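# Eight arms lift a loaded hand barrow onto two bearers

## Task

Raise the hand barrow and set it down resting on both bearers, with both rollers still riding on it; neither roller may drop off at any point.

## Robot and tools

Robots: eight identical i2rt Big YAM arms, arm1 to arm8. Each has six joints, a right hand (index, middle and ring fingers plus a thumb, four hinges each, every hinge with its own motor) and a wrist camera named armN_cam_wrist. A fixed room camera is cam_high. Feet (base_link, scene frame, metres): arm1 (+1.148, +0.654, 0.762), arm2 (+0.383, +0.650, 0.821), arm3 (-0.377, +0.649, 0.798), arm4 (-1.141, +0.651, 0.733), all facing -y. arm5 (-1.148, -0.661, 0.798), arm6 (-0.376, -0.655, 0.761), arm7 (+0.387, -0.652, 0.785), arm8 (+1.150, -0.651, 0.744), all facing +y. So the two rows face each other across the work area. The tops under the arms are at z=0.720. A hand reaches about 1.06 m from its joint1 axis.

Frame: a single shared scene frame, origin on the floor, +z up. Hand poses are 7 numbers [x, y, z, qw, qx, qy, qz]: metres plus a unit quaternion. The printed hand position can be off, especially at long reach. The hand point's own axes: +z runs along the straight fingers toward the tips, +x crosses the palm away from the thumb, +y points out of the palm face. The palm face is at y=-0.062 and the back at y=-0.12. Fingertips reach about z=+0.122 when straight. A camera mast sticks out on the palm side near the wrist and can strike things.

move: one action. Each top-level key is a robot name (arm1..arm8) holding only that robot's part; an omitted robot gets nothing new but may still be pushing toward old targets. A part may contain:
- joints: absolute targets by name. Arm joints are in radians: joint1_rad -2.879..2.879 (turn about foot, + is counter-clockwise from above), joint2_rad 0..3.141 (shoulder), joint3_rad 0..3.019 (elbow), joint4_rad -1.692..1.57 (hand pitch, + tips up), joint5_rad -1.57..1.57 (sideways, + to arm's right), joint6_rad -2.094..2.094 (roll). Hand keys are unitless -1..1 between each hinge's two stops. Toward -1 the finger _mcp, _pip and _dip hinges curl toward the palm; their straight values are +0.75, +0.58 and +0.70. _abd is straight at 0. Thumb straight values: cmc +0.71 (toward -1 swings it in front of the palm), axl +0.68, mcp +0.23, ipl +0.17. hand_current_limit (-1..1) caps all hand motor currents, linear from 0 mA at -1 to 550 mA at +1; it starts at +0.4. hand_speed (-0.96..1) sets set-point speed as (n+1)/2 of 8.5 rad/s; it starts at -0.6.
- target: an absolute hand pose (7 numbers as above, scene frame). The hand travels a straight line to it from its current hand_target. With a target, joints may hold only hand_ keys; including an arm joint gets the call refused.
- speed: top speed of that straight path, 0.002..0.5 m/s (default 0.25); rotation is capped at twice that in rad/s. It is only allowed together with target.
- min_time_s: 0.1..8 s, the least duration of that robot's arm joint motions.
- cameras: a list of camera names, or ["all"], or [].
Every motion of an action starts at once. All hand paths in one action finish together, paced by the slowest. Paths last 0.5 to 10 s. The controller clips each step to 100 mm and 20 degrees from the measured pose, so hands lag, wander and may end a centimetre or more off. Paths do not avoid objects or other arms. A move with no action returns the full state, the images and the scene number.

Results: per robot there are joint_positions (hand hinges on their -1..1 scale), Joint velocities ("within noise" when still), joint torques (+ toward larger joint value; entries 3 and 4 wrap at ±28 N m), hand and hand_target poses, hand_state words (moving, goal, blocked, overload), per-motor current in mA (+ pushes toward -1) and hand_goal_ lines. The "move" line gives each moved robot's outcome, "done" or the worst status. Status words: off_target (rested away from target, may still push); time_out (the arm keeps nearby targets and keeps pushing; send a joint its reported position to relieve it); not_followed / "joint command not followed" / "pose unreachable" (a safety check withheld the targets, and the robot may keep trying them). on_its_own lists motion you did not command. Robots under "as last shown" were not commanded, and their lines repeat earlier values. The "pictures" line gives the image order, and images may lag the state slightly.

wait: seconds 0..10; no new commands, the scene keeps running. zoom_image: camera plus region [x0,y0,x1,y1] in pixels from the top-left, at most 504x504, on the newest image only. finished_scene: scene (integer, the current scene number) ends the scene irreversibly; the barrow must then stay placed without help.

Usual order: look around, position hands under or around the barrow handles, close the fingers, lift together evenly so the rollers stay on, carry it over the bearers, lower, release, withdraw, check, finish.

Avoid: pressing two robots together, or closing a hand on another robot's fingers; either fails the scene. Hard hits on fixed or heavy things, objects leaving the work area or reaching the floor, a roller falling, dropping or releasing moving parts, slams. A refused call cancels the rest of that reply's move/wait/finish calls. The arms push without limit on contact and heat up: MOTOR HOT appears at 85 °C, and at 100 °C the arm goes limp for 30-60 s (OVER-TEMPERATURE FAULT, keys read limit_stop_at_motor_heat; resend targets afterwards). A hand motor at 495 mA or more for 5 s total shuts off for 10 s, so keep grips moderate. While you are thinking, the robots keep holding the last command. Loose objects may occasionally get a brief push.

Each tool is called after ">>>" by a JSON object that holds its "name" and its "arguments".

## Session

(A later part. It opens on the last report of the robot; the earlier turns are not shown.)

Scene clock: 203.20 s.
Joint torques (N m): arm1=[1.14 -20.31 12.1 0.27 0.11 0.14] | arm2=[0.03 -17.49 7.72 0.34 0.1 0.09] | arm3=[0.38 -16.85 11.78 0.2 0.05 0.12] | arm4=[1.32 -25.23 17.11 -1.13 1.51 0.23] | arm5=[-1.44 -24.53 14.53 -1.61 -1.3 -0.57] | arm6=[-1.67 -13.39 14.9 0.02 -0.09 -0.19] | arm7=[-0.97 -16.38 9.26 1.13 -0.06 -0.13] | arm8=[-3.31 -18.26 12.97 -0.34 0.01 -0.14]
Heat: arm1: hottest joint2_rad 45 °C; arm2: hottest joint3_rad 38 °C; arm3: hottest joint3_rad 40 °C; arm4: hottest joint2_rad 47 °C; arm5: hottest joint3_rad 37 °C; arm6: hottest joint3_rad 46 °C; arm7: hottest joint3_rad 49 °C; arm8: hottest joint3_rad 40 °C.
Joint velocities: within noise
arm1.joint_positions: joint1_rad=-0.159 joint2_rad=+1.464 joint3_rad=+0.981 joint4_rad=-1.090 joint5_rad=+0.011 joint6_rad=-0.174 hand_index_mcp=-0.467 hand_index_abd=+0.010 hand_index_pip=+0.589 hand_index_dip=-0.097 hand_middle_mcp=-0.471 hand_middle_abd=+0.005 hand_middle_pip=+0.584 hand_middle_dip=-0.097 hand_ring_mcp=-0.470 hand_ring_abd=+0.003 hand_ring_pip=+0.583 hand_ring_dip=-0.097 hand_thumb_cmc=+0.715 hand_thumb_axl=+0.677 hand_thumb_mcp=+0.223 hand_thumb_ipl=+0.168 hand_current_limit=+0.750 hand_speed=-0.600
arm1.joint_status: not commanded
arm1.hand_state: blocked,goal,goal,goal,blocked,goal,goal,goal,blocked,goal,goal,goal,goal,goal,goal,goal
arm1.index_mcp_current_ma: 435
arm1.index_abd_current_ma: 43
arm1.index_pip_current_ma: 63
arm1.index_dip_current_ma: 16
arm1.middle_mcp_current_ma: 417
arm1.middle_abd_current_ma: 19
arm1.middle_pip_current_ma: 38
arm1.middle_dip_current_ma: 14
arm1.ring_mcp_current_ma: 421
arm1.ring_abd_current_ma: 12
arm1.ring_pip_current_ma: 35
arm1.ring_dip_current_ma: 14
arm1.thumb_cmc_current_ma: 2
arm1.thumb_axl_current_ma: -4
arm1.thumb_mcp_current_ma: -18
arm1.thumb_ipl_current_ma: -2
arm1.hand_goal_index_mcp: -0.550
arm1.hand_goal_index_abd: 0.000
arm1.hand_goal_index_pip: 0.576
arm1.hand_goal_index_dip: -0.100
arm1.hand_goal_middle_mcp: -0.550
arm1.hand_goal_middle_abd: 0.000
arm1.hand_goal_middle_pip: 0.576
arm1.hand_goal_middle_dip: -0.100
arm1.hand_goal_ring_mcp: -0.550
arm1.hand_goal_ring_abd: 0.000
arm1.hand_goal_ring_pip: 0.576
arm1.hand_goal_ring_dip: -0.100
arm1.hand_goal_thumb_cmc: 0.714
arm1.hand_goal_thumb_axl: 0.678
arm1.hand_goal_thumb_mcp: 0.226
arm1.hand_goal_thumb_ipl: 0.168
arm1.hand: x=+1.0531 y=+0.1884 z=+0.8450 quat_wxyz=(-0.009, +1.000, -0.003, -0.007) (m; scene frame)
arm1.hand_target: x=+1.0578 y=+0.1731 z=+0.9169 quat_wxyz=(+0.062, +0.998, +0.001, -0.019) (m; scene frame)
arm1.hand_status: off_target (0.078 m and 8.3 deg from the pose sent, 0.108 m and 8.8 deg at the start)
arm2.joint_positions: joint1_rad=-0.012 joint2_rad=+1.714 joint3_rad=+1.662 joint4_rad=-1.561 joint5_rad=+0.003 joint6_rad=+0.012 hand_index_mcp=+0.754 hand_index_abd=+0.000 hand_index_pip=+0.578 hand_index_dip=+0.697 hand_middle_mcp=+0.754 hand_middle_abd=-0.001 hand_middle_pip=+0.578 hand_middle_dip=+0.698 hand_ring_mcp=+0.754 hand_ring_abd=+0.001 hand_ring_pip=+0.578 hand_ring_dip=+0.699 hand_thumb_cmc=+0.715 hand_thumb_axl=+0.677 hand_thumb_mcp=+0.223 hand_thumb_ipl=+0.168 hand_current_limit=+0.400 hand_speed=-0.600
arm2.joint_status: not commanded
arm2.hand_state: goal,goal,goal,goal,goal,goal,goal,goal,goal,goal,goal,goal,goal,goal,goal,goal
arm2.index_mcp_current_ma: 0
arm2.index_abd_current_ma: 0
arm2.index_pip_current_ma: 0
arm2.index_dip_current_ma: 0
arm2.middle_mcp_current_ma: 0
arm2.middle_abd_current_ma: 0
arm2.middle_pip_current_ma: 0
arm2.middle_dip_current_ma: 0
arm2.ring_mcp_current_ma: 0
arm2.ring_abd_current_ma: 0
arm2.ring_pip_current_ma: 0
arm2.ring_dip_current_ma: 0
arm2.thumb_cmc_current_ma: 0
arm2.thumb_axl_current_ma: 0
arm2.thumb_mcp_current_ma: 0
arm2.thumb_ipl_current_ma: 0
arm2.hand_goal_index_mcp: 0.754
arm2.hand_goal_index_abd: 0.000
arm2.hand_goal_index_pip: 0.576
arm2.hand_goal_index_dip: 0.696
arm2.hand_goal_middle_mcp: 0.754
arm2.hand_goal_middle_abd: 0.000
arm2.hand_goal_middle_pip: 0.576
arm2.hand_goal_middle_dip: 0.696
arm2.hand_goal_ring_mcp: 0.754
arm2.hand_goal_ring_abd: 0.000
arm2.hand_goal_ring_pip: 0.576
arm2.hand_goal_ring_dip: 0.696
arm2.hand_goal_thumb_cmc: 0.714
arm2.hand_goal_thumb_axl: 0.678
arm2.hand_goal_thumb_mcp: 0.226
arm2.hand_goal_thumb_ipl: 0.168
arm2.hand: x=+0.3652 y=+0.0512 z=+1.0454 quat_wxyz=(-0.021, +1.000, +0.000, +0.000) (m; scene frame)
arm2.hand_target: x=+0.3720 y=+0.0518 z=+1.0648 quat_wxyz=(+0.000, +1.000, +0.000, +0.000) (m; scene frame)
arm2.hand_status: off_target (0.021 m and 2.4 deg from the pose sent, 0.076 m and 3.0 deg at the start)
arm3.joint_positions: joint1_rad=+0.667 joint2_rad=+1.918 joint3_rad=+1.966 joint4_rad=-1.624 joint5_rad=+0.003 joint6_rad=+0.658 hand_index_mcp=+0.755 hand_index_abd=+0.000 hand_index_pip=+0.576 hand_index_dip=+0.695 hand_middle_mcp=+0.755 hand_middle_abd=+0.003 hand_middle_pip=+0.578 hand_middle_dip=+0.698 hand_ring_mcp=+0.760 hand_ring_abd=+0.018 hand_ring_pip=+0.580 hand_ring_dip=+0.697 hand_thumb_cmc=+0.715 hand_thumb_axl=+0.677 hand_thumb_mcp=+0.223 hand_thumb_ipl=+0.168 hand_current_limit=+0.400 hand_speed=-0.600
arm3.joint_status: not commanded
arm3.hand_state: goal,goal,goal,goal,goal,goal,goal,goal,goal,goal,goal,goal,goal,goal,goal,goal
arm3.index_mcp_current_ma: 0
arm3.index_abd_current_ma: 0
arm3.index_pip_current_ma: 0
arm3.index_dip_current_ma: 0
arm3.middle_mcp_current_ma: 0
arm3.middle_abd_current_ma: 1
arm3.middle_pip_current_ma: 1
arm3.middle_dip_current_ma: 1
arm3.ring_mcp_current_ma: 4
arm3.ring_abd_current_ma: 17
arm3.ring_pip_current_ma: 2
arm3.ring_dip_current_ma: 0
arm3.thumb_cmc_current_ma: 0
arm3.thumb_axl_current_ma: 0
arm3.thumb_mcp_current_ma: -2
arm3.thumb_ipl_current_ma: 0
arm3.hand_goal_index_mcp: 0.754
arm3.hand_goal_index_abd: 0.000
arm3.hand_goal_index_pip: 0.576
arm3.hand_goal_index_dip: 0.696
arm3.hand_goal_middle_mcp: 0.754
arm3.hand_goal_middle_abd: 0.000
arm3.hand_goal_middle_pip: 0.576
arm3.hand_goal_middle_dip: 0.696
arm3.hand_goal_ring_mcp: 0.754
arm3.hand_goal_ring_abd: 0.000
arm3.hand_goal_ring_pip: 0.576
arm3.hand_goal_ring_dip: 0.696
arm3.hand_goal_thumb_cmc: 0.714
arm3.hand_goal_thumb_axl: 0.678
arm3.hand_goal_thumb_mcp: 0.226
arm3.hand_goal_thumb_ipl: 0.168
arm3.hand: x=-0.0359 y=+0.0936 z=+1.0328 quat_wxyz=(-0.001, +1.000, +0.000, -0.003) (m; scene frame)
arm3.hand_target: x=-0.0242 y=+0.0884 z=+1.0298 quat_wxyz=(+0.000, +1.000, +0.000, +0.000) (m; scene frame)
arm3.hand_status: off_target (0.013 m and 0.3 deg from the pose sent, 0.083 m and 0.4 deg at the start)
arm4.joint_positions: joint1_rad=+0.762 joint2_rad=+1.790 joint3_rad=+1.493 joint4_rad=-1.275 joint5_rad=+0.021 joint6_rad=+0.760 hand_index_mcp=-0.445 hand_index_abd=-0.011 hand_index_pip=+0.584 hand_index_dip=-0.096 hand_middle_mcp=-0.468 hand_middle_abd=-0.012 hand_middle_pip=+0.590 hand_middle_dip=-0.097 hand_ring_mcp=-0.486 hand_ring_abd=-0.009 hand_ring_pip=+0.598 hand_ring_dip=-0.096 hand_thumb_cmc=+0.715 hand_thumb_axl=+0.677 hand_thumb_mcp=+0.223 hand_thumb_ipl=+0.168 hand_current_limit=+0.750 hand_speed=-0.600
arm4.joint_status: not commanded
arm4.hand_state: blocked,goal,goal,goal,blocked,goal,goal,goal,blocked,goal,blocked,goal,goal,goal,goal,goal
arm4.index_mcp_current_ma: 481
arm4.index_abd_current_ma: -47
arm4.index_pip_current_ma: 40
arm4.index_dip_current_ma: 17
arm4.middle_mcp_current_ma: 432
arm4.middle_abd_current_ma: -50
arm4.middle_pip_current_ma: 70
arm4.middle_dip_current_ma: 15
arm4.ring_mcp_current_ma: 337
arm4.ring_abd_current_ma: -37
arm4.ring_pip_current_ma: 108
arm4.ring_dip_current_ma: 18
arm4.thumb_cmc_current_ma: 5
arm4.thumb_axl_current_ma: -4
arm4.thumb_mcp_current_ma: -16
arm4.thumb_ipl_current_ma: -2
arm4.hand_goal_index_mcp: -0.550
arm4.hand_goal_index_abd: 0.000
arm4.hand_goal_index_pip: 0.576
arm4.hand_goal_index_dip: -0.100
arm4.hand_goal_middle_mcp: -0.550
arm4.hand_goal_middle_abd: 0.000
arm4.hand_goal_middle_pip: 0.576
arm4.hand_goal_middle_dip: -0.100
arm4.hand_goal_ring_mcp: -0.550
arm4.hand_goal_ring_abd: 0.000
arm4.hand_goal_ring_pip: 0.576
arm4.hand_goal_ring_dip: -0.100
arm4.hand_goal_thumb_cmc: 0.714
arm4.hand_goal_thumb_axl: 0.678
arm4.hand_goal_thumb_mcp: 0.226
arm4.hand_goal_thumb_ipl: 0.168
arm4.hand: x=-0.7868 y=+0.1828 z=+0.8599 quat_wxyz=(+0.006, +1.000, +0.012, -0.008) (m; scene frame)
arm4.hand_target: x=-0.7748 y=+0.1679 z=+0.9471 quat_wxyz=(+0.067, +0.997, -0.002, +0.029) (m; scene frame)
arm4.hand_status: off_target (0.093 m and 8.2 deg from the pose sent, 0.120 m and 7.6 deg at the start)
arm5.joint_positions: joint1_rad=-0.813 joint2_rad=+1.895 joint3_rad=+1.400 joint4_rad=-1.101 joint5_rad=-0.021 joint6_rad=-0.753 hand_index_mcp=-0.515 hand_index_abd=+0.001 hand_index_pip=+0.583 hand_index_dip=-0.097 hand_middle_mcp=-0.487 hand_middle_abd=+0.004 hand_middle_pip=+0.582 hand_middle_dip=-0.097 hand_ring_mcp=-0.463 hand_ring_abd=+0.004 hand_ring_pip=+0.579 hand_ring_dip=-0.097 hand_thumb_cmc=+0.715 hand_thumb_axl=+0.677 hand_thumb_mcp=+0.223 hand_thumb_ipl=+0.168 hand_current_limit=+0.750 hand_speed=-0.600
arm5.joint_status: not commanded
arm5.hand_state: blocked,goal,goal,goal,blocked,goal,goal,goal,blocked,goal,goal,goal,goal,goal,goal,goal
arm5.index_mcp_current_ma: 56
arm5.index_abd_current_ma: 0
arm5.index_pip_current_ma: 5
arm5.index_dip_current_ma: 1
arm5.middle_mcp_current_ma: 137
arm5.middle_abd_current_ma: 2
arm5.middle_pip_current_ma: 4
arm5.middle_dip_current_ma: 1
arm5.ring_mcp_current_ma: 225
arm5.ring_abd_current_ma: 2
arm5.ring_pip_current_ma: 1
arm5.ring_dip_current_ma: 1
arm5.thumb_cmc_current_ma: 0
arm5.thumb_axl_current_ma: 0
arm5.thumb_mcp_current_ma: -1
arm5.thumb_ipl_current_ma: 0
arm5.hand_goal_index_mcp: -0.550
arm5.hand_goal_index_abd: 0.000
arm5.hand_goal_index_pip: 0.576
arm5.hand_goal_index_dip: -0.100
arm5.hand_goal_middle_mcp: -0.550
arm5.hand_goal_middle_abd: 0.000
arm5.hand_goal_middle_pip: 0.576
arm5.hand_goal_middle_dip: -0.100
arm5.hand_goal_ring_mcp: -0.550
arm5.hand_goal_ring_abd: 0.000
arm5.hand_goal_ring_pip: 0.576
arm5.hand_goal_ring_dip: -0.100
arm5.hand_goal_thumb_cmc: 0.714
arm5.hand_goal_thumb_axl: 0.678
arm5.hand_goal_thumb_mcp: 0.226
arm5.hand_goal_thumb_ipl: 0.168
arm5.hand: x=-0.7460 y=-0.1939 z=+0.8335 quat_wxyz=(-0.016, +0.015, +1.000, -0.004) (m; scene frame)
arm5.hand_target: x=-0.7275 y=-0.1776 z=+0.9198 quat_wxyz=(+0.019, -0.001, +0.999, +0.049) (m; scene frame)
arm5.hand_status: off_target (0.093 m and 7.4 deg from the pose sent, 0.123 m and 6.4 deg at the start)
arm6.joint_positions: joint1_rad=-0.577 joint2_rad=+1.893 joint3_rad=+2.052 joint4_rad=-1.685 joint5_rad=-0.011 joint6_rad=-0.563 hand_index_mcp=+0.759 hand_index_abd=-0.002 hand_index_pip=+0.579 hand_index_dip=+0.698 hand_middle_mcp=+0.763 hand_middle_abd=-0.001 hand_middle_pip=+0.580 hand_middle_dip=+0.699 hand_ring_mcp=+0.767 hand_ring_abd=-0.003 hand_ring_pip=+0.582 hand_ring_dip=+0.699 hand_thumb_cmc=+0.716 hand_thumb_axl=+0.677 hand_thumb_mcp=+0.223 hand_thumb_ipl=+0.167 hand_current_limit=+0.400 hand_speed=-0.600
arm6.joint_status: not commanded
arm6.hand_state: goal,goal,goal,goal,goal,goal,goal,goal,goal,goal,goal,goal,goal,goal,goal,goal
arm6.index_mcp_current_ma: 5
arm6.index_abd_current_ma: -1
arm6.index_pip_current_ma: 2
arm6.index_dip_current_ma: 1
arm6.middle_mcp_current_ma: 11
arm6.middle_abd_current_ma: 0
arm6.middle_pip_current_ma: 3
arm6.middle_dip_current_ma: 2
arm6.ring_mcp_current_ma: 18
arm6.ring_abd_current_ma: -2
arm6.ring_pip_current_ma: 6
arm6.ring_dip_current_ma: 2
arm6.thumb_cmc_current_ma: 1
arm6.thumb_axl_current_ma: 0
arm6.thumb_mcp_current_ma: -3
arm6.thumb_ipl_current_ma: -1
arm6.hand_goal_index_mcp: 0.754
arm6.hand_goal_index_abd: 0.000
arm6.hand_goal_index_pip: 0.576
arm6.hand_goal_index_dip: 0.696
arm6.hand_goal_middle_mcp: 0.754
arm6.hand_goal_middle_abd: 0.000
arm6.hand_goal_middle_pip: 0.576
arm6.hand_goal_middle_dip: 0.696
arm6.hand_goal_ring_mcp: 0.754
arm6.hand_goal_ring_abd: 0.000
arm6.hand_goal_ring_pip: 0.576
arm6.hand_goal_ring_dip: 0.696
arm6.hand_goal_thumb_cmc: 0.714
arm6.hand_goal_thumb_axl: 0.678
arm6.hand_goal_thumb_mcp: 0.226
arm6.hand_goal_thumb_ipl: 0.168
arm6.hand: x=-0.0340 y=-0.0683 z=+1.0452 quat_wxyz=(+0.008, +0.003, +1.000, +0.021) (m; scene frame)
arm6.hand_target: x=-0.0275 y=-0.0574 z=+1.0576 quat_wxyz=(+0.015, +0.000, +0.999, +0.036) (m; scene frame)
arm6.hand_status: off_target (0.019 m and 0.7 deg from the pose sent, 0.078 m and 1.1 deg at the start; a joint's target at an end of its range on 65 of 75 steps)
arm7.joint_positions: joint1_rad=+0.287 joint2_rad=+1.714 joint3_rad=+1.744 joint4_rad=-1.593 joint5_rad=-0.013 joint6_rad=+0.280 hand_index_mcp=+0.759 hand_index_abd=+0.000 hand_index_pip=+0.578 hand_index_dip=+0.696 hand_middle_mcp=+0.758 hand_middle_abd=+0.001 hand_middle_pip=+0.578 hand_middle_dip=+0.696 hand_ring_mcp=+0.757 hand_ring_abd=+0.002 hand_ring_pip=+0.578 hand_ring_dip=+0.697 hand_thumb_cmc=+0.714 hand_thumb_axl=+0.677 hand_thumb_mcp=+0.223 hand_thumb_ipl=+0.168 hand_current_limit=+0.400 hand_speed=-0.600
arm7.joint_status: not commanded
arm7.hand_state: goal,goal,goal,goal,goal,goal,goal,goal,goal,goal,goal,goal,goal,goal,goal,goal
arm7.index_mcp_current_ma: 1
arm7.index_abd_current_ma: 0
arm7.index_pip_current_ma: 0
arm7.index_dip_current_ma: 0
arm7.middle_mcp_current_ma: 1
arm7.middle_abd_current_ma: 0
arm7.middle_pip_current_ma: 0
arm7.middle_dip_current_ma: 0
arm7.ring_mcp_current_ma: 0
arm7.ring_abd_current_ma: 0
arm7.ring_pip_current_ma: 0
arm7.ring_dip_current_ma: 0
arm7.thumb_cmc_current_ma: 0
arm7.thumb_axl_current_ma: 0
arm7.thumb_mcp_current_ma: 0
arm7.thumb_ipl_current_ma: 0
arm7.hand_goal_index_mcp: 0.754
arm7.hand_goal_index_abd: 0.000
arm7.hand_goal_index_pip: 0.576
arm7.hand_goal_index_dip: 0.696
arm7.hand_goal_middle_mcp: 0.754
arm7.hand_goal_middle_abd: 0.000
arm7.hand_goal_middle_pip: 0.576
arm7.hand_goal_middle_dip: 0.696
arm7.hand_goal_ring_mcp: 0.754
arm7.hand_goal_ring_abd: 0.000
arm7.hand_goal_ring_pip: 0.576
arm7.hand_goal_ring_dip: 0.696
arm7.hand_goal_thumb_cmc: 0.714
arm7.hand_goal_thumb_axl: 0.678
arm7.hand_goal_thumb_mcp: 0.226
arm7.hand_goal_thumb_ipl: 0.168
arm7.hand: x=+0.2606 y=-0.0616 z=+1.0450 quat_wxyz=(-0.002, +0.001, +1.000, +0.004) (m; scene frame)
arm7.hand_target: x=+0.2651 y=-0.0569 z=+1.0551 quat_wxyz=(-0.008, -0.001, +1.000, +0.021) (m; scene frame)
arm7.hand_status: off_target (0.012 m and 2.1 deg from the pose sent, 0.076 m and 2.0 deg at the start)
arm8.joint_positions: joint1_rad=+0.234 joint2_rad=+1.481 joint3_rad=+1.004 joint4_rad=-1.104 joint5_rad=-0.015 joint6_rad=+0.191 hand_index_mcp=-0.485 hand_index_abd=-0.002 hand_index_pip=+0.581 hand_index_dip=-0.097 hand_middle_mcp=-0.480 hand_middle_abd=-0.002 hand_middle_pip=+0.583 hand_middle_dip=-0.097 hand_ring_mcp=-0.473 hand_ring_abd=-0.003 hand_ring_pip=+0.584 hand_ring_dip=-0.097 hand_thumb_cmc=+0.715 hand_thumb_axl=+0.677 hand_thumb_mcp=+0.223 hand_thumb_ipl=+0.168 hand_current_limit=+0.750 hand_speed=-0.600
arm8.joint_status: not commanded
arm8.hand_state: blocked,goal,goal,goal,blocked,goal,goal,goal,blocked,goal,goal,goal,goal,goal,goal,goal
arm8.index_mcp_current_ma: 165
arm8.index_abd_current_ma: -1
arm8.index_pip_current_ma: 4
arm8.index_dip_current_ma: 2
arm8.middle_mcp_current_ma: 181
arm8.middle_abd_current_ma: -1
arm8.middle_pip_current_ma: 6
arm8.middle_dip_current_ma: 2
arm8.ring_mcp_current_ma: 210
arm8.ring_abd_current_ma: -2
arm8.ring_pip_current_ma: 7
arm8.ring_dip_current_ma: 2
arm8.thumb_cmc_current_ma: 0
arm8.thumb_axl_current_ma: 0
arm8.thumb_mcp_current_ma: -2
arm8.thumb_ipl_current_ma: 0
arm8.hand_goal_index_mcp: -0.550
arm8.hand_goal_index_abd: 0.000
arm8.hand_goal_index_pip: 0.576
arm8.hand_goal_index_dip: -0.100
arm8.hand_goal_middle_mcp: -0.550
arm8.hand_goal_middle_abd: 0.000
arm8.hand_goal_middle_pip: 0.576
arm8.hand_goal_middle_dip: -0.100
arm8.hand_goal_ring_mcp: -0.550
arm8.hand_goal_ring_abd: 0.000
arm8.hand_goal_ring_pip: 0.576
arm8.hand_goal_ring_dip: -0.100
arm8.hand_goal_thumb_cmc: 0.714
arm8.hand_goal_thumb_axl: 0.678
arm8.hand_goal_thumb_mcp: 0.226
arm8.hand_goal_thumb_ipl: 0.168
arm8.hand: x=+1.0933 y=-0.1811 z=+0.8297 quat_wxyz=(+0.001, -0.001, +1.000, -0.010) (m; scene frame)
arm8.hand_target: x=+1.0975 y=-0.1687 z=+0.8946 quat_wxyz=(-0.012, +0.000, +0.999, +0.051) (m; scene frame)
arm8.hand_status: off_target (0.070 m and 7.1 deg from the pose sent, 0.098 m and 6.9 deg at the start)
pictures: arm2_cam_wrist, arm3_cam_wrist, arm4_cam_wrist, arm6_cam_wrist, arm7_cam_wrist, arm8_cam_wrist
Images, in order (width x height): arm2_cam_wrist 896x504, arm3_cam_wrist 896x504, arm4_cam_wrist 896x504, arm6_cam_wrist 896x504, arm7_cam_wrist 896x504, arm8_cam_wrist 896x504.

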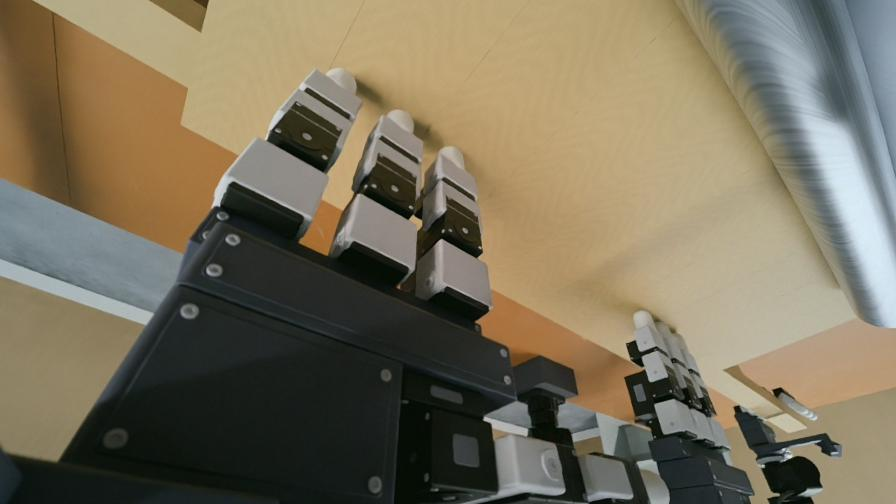

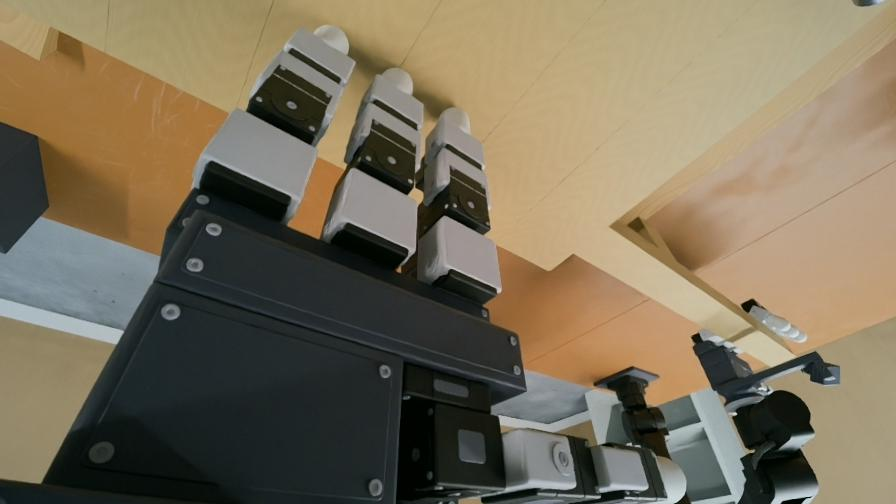

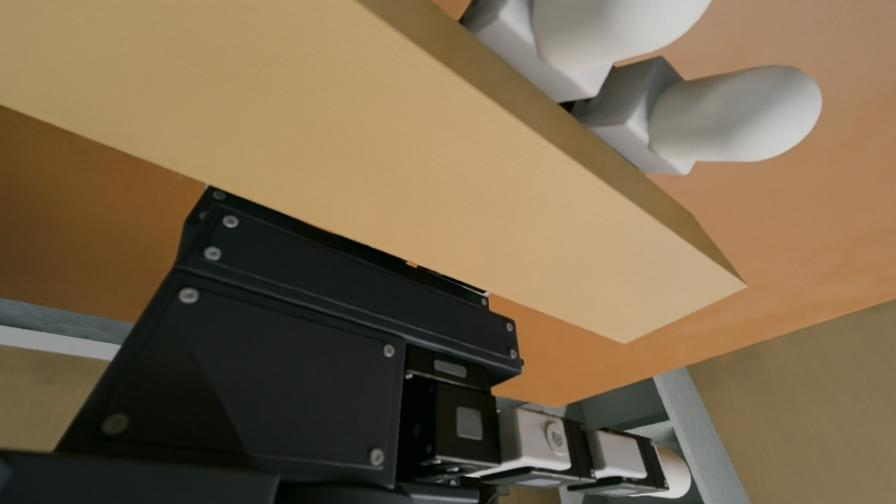

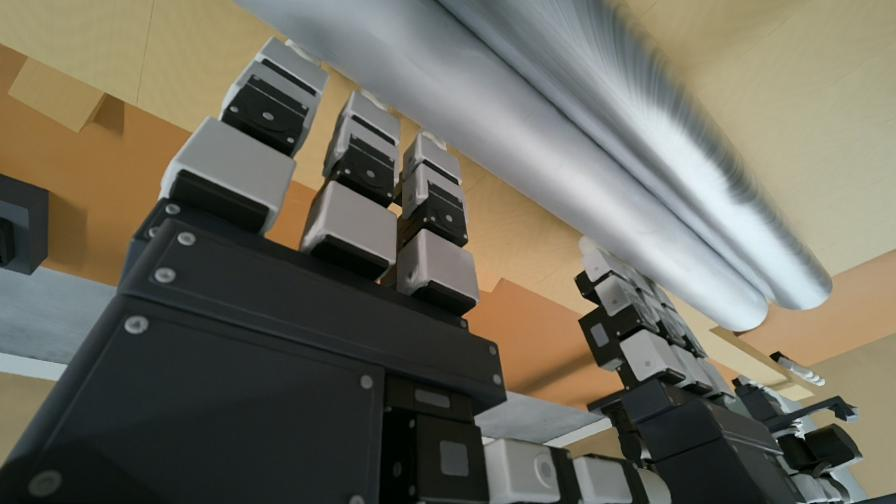

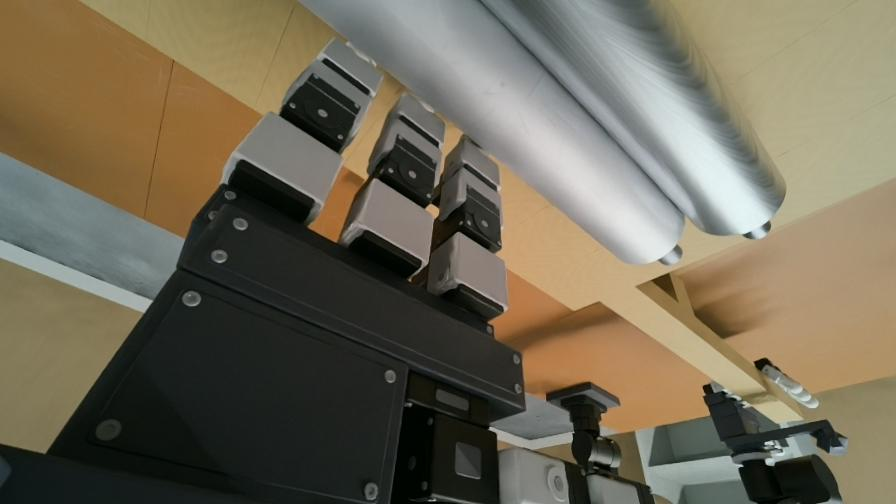

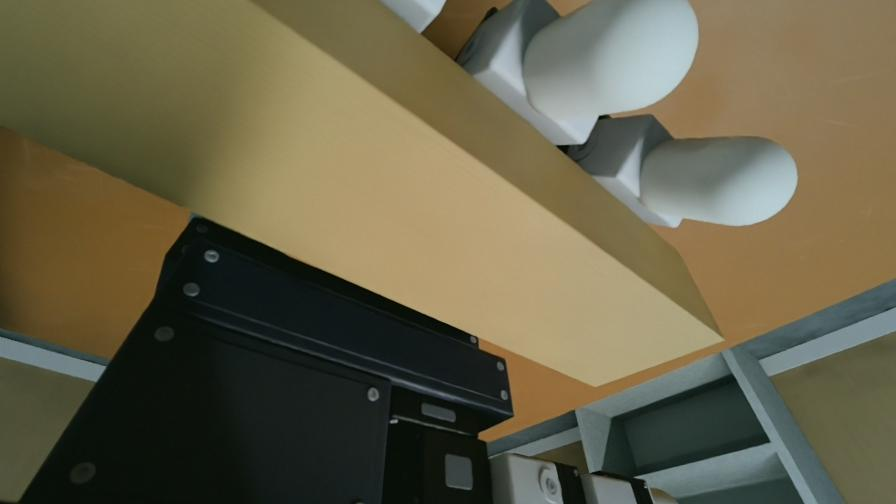

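>>> {"name": "move", "arguments": {"arm1": {"target": [1.058, 0.171, 0.894, 0.062, 0.998, 0.001, -0.020], "speed": 0.02}, "arm4": {"target": [-0.770, 0.165, 0.916, 0.067, 0.997, -0.001, 0.027], "speed": 0.02}, "arm5": {"target": [-0.724, -0.174, 0.905, 0.016, -0.001, 0.999, 0.049], "speed": 0.02}, "arm8": {"target": [1.097, -0.167, 0.886, -0.013, 0.0, 0.999, 0.051], "speed": 0.02}, "arm2": {"target": [0.372, 0.0515, 1.050, 0, 1, 0, 0], "speed": 0.02}, "arm3": {"target": [-0.024, 0.085, 1.018, 0, 1, 0, 0], "speed": 0.02}, "arm6": {"target": [-0.027, -0.0566, 1.043, 0.009, 0, 1, 0.026], "speed": 0.02}, "arm7": {"target": [0.265, -0.0567, 1.042, -0.008, -0.001, 1, 0.021], "speed": 0.02}, "cameras": ["arm1_cam_wrist", "arm5_cam_wrist"]}}

>>> {"name": "zoom_image", "arguments": {"camera": "arm1_cam_wrist", "region": [740, 270, 896, 400]}}

>>> {"name": "zoom_image", "arguments": {"camera": "arm5_cam_wrist", "region": [740, 270, 896, 400]}}

Scene clock: 211.73 s.
Joint torques (N m): arm1=[0.97 -18.02 11.21 0.79 0.11 0.14] | arm2=[-0.03 -17.32 7.72 0.43 0.11 0.09] | arm3=[-0.32 -17.38 10.06 1.03 0.07 0.1] | arm4=[1.32 -25.41 12.52 0.81 1.48 0.24] | arm5=[-1.2 -24.35 12.81 -0.28 -1.35 -0.51] | arm6=[-1.44 -13.57 13.53 0.17 -0.12 -0.2] | arm7=[-0.97 -16.21 9.35 1.17 -0.02 -0.13] | arm8=[-2.96 -17.32 12.49 0.16 0.02 -0.09]
Heat: arm1: hottest joint2_rad 47 °C; arm2: hottest joint3_rad 37 °C; arm3: hottest joint3_rad 39 °C; arm4: hottest joint2_rad 47 °C; arm5: hottest joint3_rad 39 °C; arm6: hottest joint3_rad 46 °C; arm7: hottest joint3_rad 49 °C; arm8: hottest joint3_rad 41 °C.
move: arm1 off_target; arm2 off_target; arm3 off_target; arm4 off_target; arm5 off_target; arm6 off_target; arm7 off_target; arm8 off_target
Joint velocities: within noise
arm1.joint_positions: joint1_rad=-0.155 joint2_rad=+1.463 joint3_rad=+0.947 joint4_rad=-1.031 joint5_rad=+0.012 joint6_rad=-0.173 hand_index_mcp=-0.461 hand_index_abd=+0.010 hand_index_pip=+0.593 hand_index_dip=-0.097 hand_middle_mcp=-0.467 hand_middle_abd=+0.003 hand_middle_pip=+0.591 hand_middle_dip=-0.097 hand_ring_mcp=-0.470 hand_ring_abd=+0.001 hand_ring_pip=+0.591 hand_ring_dip=-0.097 hand_thumb_cmc=+0.715 hand_thumb_axl=+0.677 hand_thumb_mcp=+0.223 hand_thumb_ipl=+0.168 hand_current_limit=+0.750 hand_speed=-0.600
arm1.joint_status: not commanded
arm1.hand_state: blocked,goal,goal,goal,blocked,goal,goal,goal,blocked,goal,goal,goal,goal,goal,goal,goal
arm1.index_mcp_current_ma: 467
arm1.index_abd_current_ma: 40
arm1.index_pip_current_ma: 82
arm1.index_dip_current_ma: 16
arm1.middle_mcp_current_ma: 437
arm1.middle_abd_current_ma: 10
arm1.middle_pip_current_ma: 70
arm1.middle_dip_current_ma: 14
arm1.ring_mcp_current_ma: 421
arm1.ring_abd_current_ma: 5
arm1.ring_pip_current_ma: 71
arm1.ring_dip_current_ma: 14
arm1.thumb_cmc_current_ma: 2
arm1.thumb_axl_current_ma: -4
arm1.thumb_mcp_current_ma: -18
arm1.thumb_ipl_current_ma: -2
arm1.hand_goal_index_mcp: -0.550
arm1.hand_goal_index_abd: 0.000
arm1.hand_goal_index_pip: 0.576
arm1.hand_goal_index_dip: -0.100
arm1.hand_goal_middle_mcp: -0.550
arm1.hand_goal_middle_abd: 0.000
arm1.hand_goal_middle_pip: 0.576
arm1.hand_goal_middle_dip: -0.100
arm1.hand_goal_ring_mcp: -0.550
arm1.hand_goal_ring_abd: 0.000
arm1.hand_goal_ring_pip: 0.576
arm1.hand_goal_ring_dip: -0.100
arm1.hand_goal_thumb_cmc: 0.714
arm1.hand_goal_thumb_axl: 0.678
arm1.hand_goal_thumb_mcp: 0.226
arm1.hand_goal_thumb_ipl: 0.168
arm1.hand: x=+1.0549 y=+0.1881 z=+0.8365 quat_wxyz=(+0.004, +1.000, -0.001, -0.009) (m; scene frame)
arm1.hand_target: x=+1.0580 y=+0.1724 z=+0.8919 quat_wxyz=(+0.062, +0.998, +0.001, -0.019) (m; scene frame)
arm1.hand_status: off_target (0.060 m and 6.8 deg from the pose sent, 0.052 m and 8.3 deg at the start)
arm2.joint_positions: joint1_rad=-0.012 joint2_rad=+1.714 joint3_rad=+1.625 joint4_rad=-1.522 joint5_rad=+0.003 joint6_rad=+0.012 hand_index_mcp=+0.754 hand_index_abd=+0.000 hand_index_pip=+0.578 hand_index_dip=+0.697 hand_middle_mcp=+0.754 hand_middle_abd=-0.001 hand_middle_pip=+0.578 hand_middle_dip=+0.698 hand_ring_mcp=+0.754 hand_ring_abd=+0.001 hand_ring_pip=+0.578 hand_ring_dip=+0.699 hand_thumb_cmc=+0.715 hand_thumb_axl=+0.677 hand_thumb_mcp=+0.223 hand_thumb_ipl=+0.168 hand_current_limit=+0.400 hand_speed=-0.600
arm2.joint_status: not commanded
arm2.hand_state: goal,goal,goal,goal,goal,goal,goal,goal,goal,goal,goal,goal,goal,goal,goal,goal
arm2.index_mcp_current_ma: 0
arm2.index_abd_current_ma: 0
arm2.index_pip_current_ma: 0
arm2.index_dip_current_ma: 0
arm2.middle_mcp_current_ma: 0
arm2.middle_abd_current_ma: 0
arm2.middle_pip_current_ma: 0
arm2.middle_dip_current_ma: 0
arm2.ring_mcp_current_ma: 0
arm2.ring_abd_current_ma: 0
arm2.ring_pip_current_ma: 0
arm2.ring_dip_current_ma: 0
arm2.thumb_cmc_current_ma: 0
arm2.thumb_axl_current_ma: 0
arm2.thumb_mcp_current_ma: 0
arm2.thumb_ipl_current_ma: 0
arm2.hand_goal_index_mcp: 0.754
arm2.hand_goal_index_abd: 0.000
arm2.hand_goal_index_pip: 0.576
arm2.hand_goal_index_dip: 0.696
arm2.hand_goal_middle_mcp: 0.754
arm2.hand_goal_middle_abd: 0.000
arm2.hand_goal_middle_pip: 0.576
arm2.hand_goal_middle_dip: 0.696
arm2.hand_goal_ring_mcp: 0.754
arm2.hand_goal_ring_abd: 0.000
arm2.hand_goal_ring_pip: 0.576
arm2.hand_goal_ring_dip: 0.696
arm2.hand_goal_thumb_cmc: 0.714
arm2.hand_goal_thumb_axl: 0.678
arm2.hand_goal_thumb_mcp: 0.226
arm2.hand_goal_thumb_ipl: 0.168
arm2.hand: x=+0.3653 y=+0.0517 z=+1.0316 quat_wxyz=(-0.020, +1.000, +0.000, +0.000) (m; scene frame)
arm2.hand_target: x=+0.3720 y=+0.0517 z=+1.0498 quat_wxyz=(+0.000, +1.000, +0.000, +0.000) (m; scene frame)
arm2.hand_status: off_target (0.020 m and 2.3 deg from the pose sent, 0.008 m and 2.4 deg at the start)
arm3.joint_positions: joint1_rad=+0.667 joint2_rad=+1.933 joint3_rad=+1.966 joint4_rad=-1.616 joint5_rad=+0.002 joint6_rad=+0.658 hand_index_mcp=+0.755 hand_index_abd=+0.000 hand_index_pip=+0.576 hand_index_dip=+0.695 hand_middle_mcp=+0.755 hand_middle_abd=+0.003 hand_middle_pip=+0.578 hand_middle_dip=+0.698 hand_ring_mcp=+0.760 hand_ring_abd=+0.018 hand_ring_pip=+0.580 hand_ring_dip=+0.697 hand_thumb_cmc=+0.715 hand_thumb_axl=+0.677 hand_thumb_mcp=+0.223 hand_thumb_ipl=+0.168 hand_current_limit=+0.400 hand_speed=-0.600
arm3.joint_status: not commanded
arm3.hand_state: goal,goal,goal,goal,goal,goal,goal,goal,goal,goal,goal,goal,goal,goal,goal,goal
arm3.index_mcp_current_ma: 0
arm3.index_abd_current_ma: 0
arm3.index_pip_current_ma: 0
arm3.index_dip_current_ma: 0
arm3.middle_mcp_current_ma: 0
arm3.middle_abd_current_ma: 1
arm3.middle_pip_current_ma: 1
arm3.middle_dip_current_ma: 1
arm3.ring_mcp_current_ma: 4
arm3.ring_abd_current_ma: 17
arm3.ring_pip_current_ma: 2
arm3.ring_dip_current_ma: 0
arm3.thumb_cmc_current_ma: 0
arm3.thumb_axl_current_ma: 0
arm3.thumb_mcp_current_ma: -2
arm3.thumb_ipl_current_ma: 0
arm3.hand_goal_index_mcp: 0.754
arm3.hand_goal_index_abd: 0.000
arm3.hand_goal_index_pip: 0.576
arm3.hand_goal_index_dip: 0.696
arm3.hand_goal_middle_mcp: 0.754
arm3.hand_goal_middle_abd: 0.000
arm3.hand_goal_middle_pip: 0.576
arm3.hand_goal_middle_dip: 0.696
arm3.hand_goal_ring_mcp: 0.754
arm3.hand_goal_ring_abd: 0.000
arm3.hand_goal_ring_pip: 0.576
arm3.hand_goal_ring_dip: 0.696
arm3.hand_goal_thumb_cmc: 0.714
arm3.hand_goal_thumb_axl: 0.678
arm3.hand_goal_thumb_mcp: 0.226
arm3.hand_goal_thumb_ipl: 0.168
arm3.hand: x=-0.0337 y=+0.0911 z=+1.0232 quat_wxyz=(-0.004, +1.000, +0.000, -0.005) (m; scene frame)
arm3.hand_target: x=-0.0242 y=+0.0854 z=+1.0180 quat_wxyz=(+0.000, +1.000, +0.000, +0.000) (m; scene frame)
arm3.hand_status: off_target (0.013 m and 0.7 deg from the pose sent, 0.021 m and 0.3 deg at the start)
arm4.joint_positions: joint1_rad=+0.765 joint2_rad=+1.809 joint3_rad=+1.488 joint4_rad=-1.247 joint5_rad=+0.022 joint6_rad=+0.762 hand_index_mcp=-0.442 hand_index_abd=-0.011 hand_index_pip=+0.584 hand_index_dip=-0.096 hand_middle_mcp=-0.468 hand_middle_abd=-0.012 hand_middle_pip=+0.590 hand_middle_dip=-0.097 hand_ring_mcp=-0.490 hand_ring_abd=-0.009 hand_ring_pip=+0.598 hand_ring_dip=-0.096 hand_thumb_cmc=+0.715 hand_thumb_axl=+0.677 hand_thumb_mcp=+0.223 hand_thumb_ipl=+0.168 hand_current_limit=+0.750 hand_speed=-0.600
arm4.joint_status: not commanded
arm4.hand_state: blocked,goal,goal,goal,blocked,goal,goal,goal,blocked,goal,blocked,goal,goal,goal,goal,goal
arm4.index_mcp_current_ma: 481
arm4.index_abd_current_ma: -47
arm4.index_pip_current_ma: 38
arm4.index_dip_current_ma: 17
arm4.middle_mcp_current_ma: 432
arm4.middle_abd_current_ma: -50
arm4.middle_pip_current_ma: 70
arm4.middle_dip_current_ma: 15
arm4.ring_mcp_current_ma: 315
arm4.ring_abd_current_ma: -37
arm4.ring_pip_current_ma: 108
arm4.ring_dip_current_ma: 18
arm4.thumb_cmc_current_ma: 5
arm4.thumb_axl_current_ma: -4
arm4.thumb_mcp_current_ma: -16
arm4.thumb_ipl_current_ma: -2
arm4.hand_goal_index_mcp: -0.550
arm4.hand_goal_index_abd: 0.000
arm4.hand_goal_index_pip: 0.576
arm4.hand_goal_index_dip: -0.100
arm4.hand_goal_middle_mcp: -0.550
arm4.hand_goal_middle_abd: 0.000
arm4.hand_goal_middle_pip: 0.576
arm4.hand_goal_middle_dip: -0.100
arm4.hand_goal_ring_mcp: -0.550
arm4.hand_goal_ring_abd: 0.000
arm4.hand_goal_ring_pip: 0.576
arm4.hand_goal_ring_dip: -0.100
arm4.hand_goal_thumb_cmc: 0.714
arm4.hand_goal_thumb_axl: 0.678
arm4.hand_goal_thumb_mcp: 0.226
arm4.hand_goal_thumb_ipl: 0.168
arm4.hand: x=-0.7823 y=+0.1801 z=+0.8489 quat_wxyz=(+0.008, +1.000, +0.012, -0.007) (m; scene frame)
arm4.hand_target: x=-0.7725 y=+0.1677 z=+0.9153 quat_wxyz=(+0.066, +0.997, -0.002, +0.029) (m; scene frame)
arm4.hand_status: off_target (0.070 m and 7.9 deg from the pose sent, 0.061 m and 8.2 deg at the start)
arm5.joint_positions: joint1_rad=-0.815 joint2_rad=+1.910 joint3_rad=+1.400 joint4_rad=-1.095 joint5_rad=-0.021 joint6_rad=-0.761 hand_index_mcp=-0.521 hand_index_abd=+0.001 hand_index_pip=+0.584 hand_index_dip=-0.097 hand_middle_mcp=-0.491 hand_middle_abd=+0.004 hand_middle_pip=+0.582 hand_middle_dip=-0.097 hand_ring_mcp=-0.462 hand_ring_abd=+0.004 hand_ring_pip=+0.579 hand_ring_dip=-0.097 hand_thumb_cmc=+0.715 hand_thumb_axl=+0.677 hand_thumb_mcp=+0.223 hand_thumb_ipl=+0.168 hand_current_limit=+0.750 hand_speed=-0.600
arm5.joint_status: not commanded
arm5.hand_state: blocked,goal,goal,goal,blocked,goal,goal,goal,blocked,goal,goal,goal,goal,goal,goal,goal
arm5.index_mcp_current_ma: 41
arm5.index_abd_current_ma: 0
arm5.index_pip_current_ma: 5
arm5.index_dip_current_ma: 1
arm5.middle_mcp_current_ma: 122
arm5.middle_abd_current_ma: 2
arm5.middle_pip_current_ma: 4
arm5.middle_dip_current_ma: 1
arm5.ring_mcp_current_ma: 229
arm5.ring_abd_current_ma: 2
arm5.ring_pip_current_ma: 1
arm5.ring_dip_current_ma: 1
arm5.thumb_cmc_current_ma: 0
arm5.thumb_axl_current_ma: 0
arm5.thumb_mcp_current_ma: -1
arm5.thumb_ipl_current_ma: 0
arm5.hand_goal_index_mcp: -0.550
arm5.hand_goal_index_abd: 0.000
arm5.hand_goal_index_pip: 0.576
arm5.hand_goal_index_dip: -0.100
arm5.hand_goal_middle_mcp: -0.550
arm5.hand_goal_middle_abd: 0.000
arm5.hand_goal_middle_pip: 0.576
arm5.hand_goal_middle_dip: -0.100
arm5.hand_goal_ring_mcp: -0.550
arm5.hand_goal_ring_abd: 0.000
arm5.hand_goal_ring_pip: 0.576
arm5.hand_goal_ring_dip: -0.100
arm5.hand_goal_thumb_cmc: 0.714
arm5.hand_goal_thumb_axl: 0.678
arm5.hand_goal_thumb_mcp: 0.226
arm5.hand_goal_thumb_ipl: 0.168
arm5.hand: x=-0.7454 y=-0.1949 z=+0.8249 quat_wxyz=(-0.020, +0.013, +1.000, -0.007) (m; scene frame)
arm5.hand_target: x=-0.7270 y=-0.1772 z=+0.9036 quat_wxyz=(+0.018, -0.002, +0.999, +0.048) (m; scene frame)
arm5.hand_status: off_target (0.086 m and 7.8 deg from the pose sent, 0.077 m and 7.4 deg at the start)
arm6.joint_positions: joint1_rad=-0.579 joint2_rad=+1.905 joint3_rad=+2.052 joint4_rad=-1.685 joint5_rad=-0.009 joint6_rad=-0.563 hand_index_mcp=+0.761 hand_index_abd=-0.002 hand_index_pip=+0.579 hand_index_dip=+0.698 hand_middle_mcp=+0.766 hand_middle_abd=-0.001 hand_middle_pip=+0.581 hand_middle_dip=+0.699 hand_ring_mcp=+0.770 hand_ring_abd=-0.003 hand_ring_pip=+0.584 hand_ring_dip=+0.699 hand_thumb_cmc=+0.716 hand_thumb_axl=+0.677 hand_thumb_mcp=+0.223 hand_thumb_ipl=+0.167 hand_current_limit=+0.400 hand_speed=-0.600
arm6.joint_status: not commanded
arm6.hand_state: goal,goal,goal,goal,goal,goal,goal,goal,goal,goal,goal,goal,goal,goal,goal,goal
arm6.index_mcp_current_ma: 7
arm6.index_abd_current_ma: -1
arm6.index_pip_current_ma: 2
arm6.index_dip_current_ma: 1
arm6.middle_mcp_current_ma: 16
arm6.middle_abd_current_ma: 0
arm6.middle_pip_current_ma: 4
arm6.middle_dip_current_ma: 2
arm6.ring_mcp_current_ma: 24
arm6.ring_abd_current_ma: -2
arm6.ring_pip_current_ma: 9
arm6.ring_dip_current_ma: 2
arm6.thumb_cmc_current_ma: 1
arm6.thumb_axl_current_ma: 0
arm6.thumb_mcp_current_ma: -3
arm6.thumb_ipl_current_ma: -1
arm6.hand_goal_index_mcp: 0.754
arm6.hand_goal_index_abd: 0.000
arm6.hand_goal_index_pip: 0.576
arm6.hand_goal_index_dip: 0.696
arm6.hand_goal_middle_mcp: 0.754
arm6.hand_goal_middle_abd: 0.000
arm6.hand_goal_middle_pip: 0.576
arm6.hand_goal_middle_dip: 0.696
arm6.hand_goal_ring_mcp: 0.754
arm6.hand_goal_ring_abd: 0.000
arm6.hand_goal_ring_pip: 0.576
arm6.hand_goal_ring_dip: 0.696
arm6.hand_goal_thumb_cmc: 0.714
arm6.hand_goal_thumb_axl: 0.678
arm6.hand_goal_thumb_mcp: 0.226
arm6.hand_goal_thumb_ipl: 0.168
arm6.hand: x=-0.0314 y=-0.0677 z=+1.0371 quat_wxyz=(+0.006, +0.004, +1.000, +0.015) (m; scene frame)
arm6.hand_target: x=-0.0273 y=-0.0570 z=+1.0431 quat_wxyz=(+0.009, +0.000, +1.000, +0.026) (m; scene frame)
arm6.hand_status: off_target (0.013 m and 1.4 deg from the pose sent, 0.014 m and 0.7 deg at the start)
arm7.joint_positions: joint1_rad=+0.287 joint2_rad=+1.711 joint3_rad=+1.708 joint4_rad=-1.560 joint5_rad=-0.014 joint6_rad=+0.280 hand_index_mcp=+0.760 hand_index_abd=+0.000 hand_index_pip=+0.578 hand_index_dip=+0.696 hand_middle_mcp=+0.759 hand_middle_abd=+0.001 hand_middle_pip=+0.578 hand_middle_dip=+0.696 hand_ring_mcp=+0.757 hand_ring_abd=+0.002 hand_ring_pip=+0.578 hand_ring_dip=+0.697 hand_thumb_cmc=+0.714 hand_thumb_axl=+0.677 hand_thumb_mcp=+0.223 hand_thumb_ipl=+0.168 hand_current_limit=+0.400 hand_speed=-0.600
arm7.joint_status: not commanded
arm7.hand_state: goal,goal,goal,goal,goal,goal,goal,goal,goal,goal,goal,goal,goal,goal,goal,goal
arm7.index_mcp_current_ma: 2
arm7.index_abd_current_ma: 0
arm7.index_pip_current_ma: 0
arm7.index_dip_current_ma: 0
arm7.middle_mcp_current_ma: 1
arm7.middle_abd_current_ma: 0
arm7.middle_pip_current_ma: 0
arm7.middle_dip_current_ma: 0
arm7.ring_mcp_current_ma: 1
arm7.ring_abd_current_ma: 0
arm7.ring_pip_current_ma: 0
arm7.ring_dip_current_ma: 0
arm7.thumb_cmc_current_ma: 0
arm7.thumb_axl_current_ma: 0
arm7.thumb_mcp_current_ma: 0
arm7.thumb_ipl_current_ma: 0
arm7.hand_goal_index_mcp: 0.754
arm7.hand_goal_index_abd: 0.000
arm7.hand_goal_index_pip: 0.576
arm7.hand_goal_index_dip: 0.696
arm7.hand_goal_middle_mcp: 0.754
arm7.hand_goal_middle_abd: 0.000
arm7.hand_goal_middle_pip: 0.576
arm7.hand_goal_middle_dip: 0.696
arm7.hand_goal_ring_mcp: 0.754
arm7.hand_goal_ring_abd: 0.000
arm7.hand_goal_ring_pip: 0.576
arm7.hand_goal_ring_dip: 0.696
arm7.hand_goal_thumb_cmc: 0.714
arm7.hand_goal_thumb_axl: 0.678
arm7.hand_goal_thumb_mcp: 0.226
arm7.hand_goal_thumb_ipl: 0.168
arm7.hand: x=+0.2608 y=-0.0625 z=+1.0322 quat_wxyz=(-0.003, +0.001, +1.000, +0.003) (m; scene frame)
arm7.hand_target: x=+0.2652 y=-0.0570 z=+1.0421 quat_wxyz=(-0.008, -0.001, +1.000, +0.021) (m; scene frame)
arm7.hand_status: off_target (0.012 m and 2.2 deg from the pose sent, 0.007 m and 2.1 deg at the start)
arm8.joint_positions: joint1_rad=+0.231 joint2_rad=+1.480 joint3_rad=+0.989 joint4_rad=-1.088 joint5_rad=-0.016 joint6_rad=+0.187 hand_index_mcp=-0.485 hand_index_abd=-0.002 hand_index_pip=+0.586 hand_index_dip=-0.097 hand_middle_mcp=-0.477 hand_middle_abd=-0.001 hand_middle_pip=+0.584 hand_middle_dip=-0.097 hand_ring_mcp=-0.469 hand_ring_abd=-0.002 hand_ring_pip=+0.584 hand_ring_dip=-0.097 hand_thumb_cmc=+0.715 hand_thumb_axl=+0.677 hand_thumb_mcp=+0.223 hand_thumb_ipl=+0.168 hand_current_limit=+0.750 hand_speed=-0.600
arm8.joint_status: not commanded
arm8.hand_state: blocked,goal,goal,goal,blocked,goal,goal,goal,blocked,goal,goal,goal,goal,goal,goal,goal
arm8.index_mcp_current_ma: 165
arm8.index_abd_current_ma: -1
arm8.index_pip_current_ma: 10
arm8.index_dip_current_ma: 2
arm8.middle_mcp_current_ma: 194
arm8.middle_abd_current_ma: 0
arm8.middle_pip_current_ma: 7
arm8.middle_dip_current_ma: 2
arm8.ring_mcp_current_ma: 224
arm8.ring_abd_current_ma: -1
arm8.ring_pip_current_ma: 7
arm8.ring_dip_current_ma: 2
arm8.thumb_cmc_current_ma: 0
arm8.thumb_axl_current_ma: 0
arm8.thumb_mcp_current_ma: -2
arm8.thumb_ipl_current_ma: 0
arm8.hand_goal_index_mcp: -0.550
arm8.hand_goal_index_abd: 0.000
arm8.hand_goal_index_pip: 0.576
arm8.hand_goal_index_dip: -0.100
arm8.hand_goal_middle_mcp: -0.550
arm8.hand_goal_middle_abd: 0.000
arm8.hand_goal_middle_pip: 0.576
arm8.hand_goal_middle_dip: -0.100
arm8.hand_goal_ring_mcp: -0.550
arm8.hand_goal_ring_abd: 0.000
arm8.hand_goal_ring_pip: 0.576
arm8.hand_goal_ring_dip: -0.100
arm8.hand_goal_thumb_cmc: 0.714
arm8.hand_goal_thumb_axl: 0.678
arm8.hand_goal_thumb_mcp: 0.226
arm8.hand_goal_thumb_ipl: 0.168
arm8.hand: x=+1.0952 y=-0.1832 z=+0.8248 quat_wxyz=(+0.000, -0.001, +1.000, -0.009) (m; scene frame)
arm8.hand_target: x=+1.0974 y=-0.1687 z=+0.8837 quat_wxyz=(-0.012, +0.000, +0.999, +0.051) (m; scene frame)
arm8.hand_status: off_target (0.063 m and 7.1 deg from the pose sent, 0.058 m and 7.1 deg at the start)
pictures: arm1_cam_wrist, arm5_cam_wrist
Images, in order (width x height): arm1_cam_wrist 896x504, arm5_cam_wrist 896x504.

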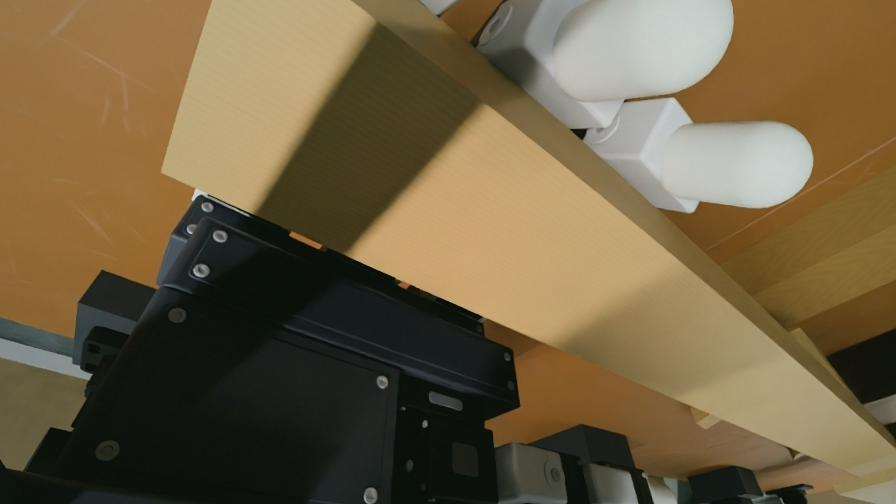

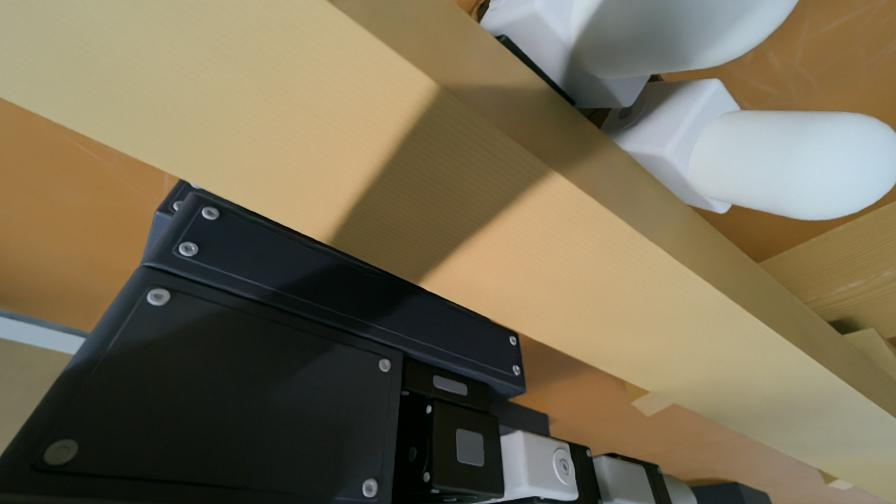

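Scaled by 3.231.

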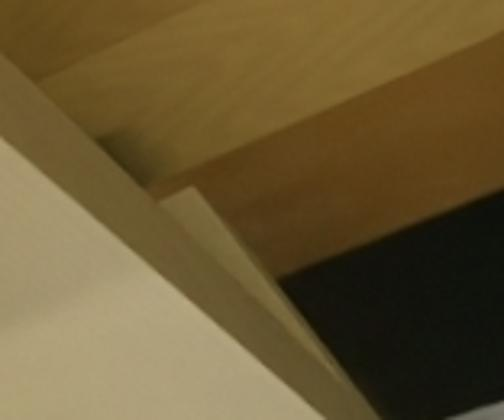

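Scaled by 3.231.

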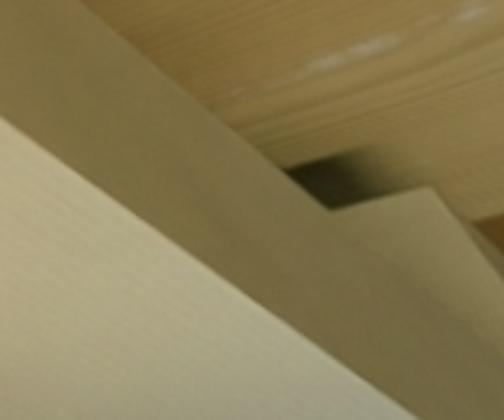

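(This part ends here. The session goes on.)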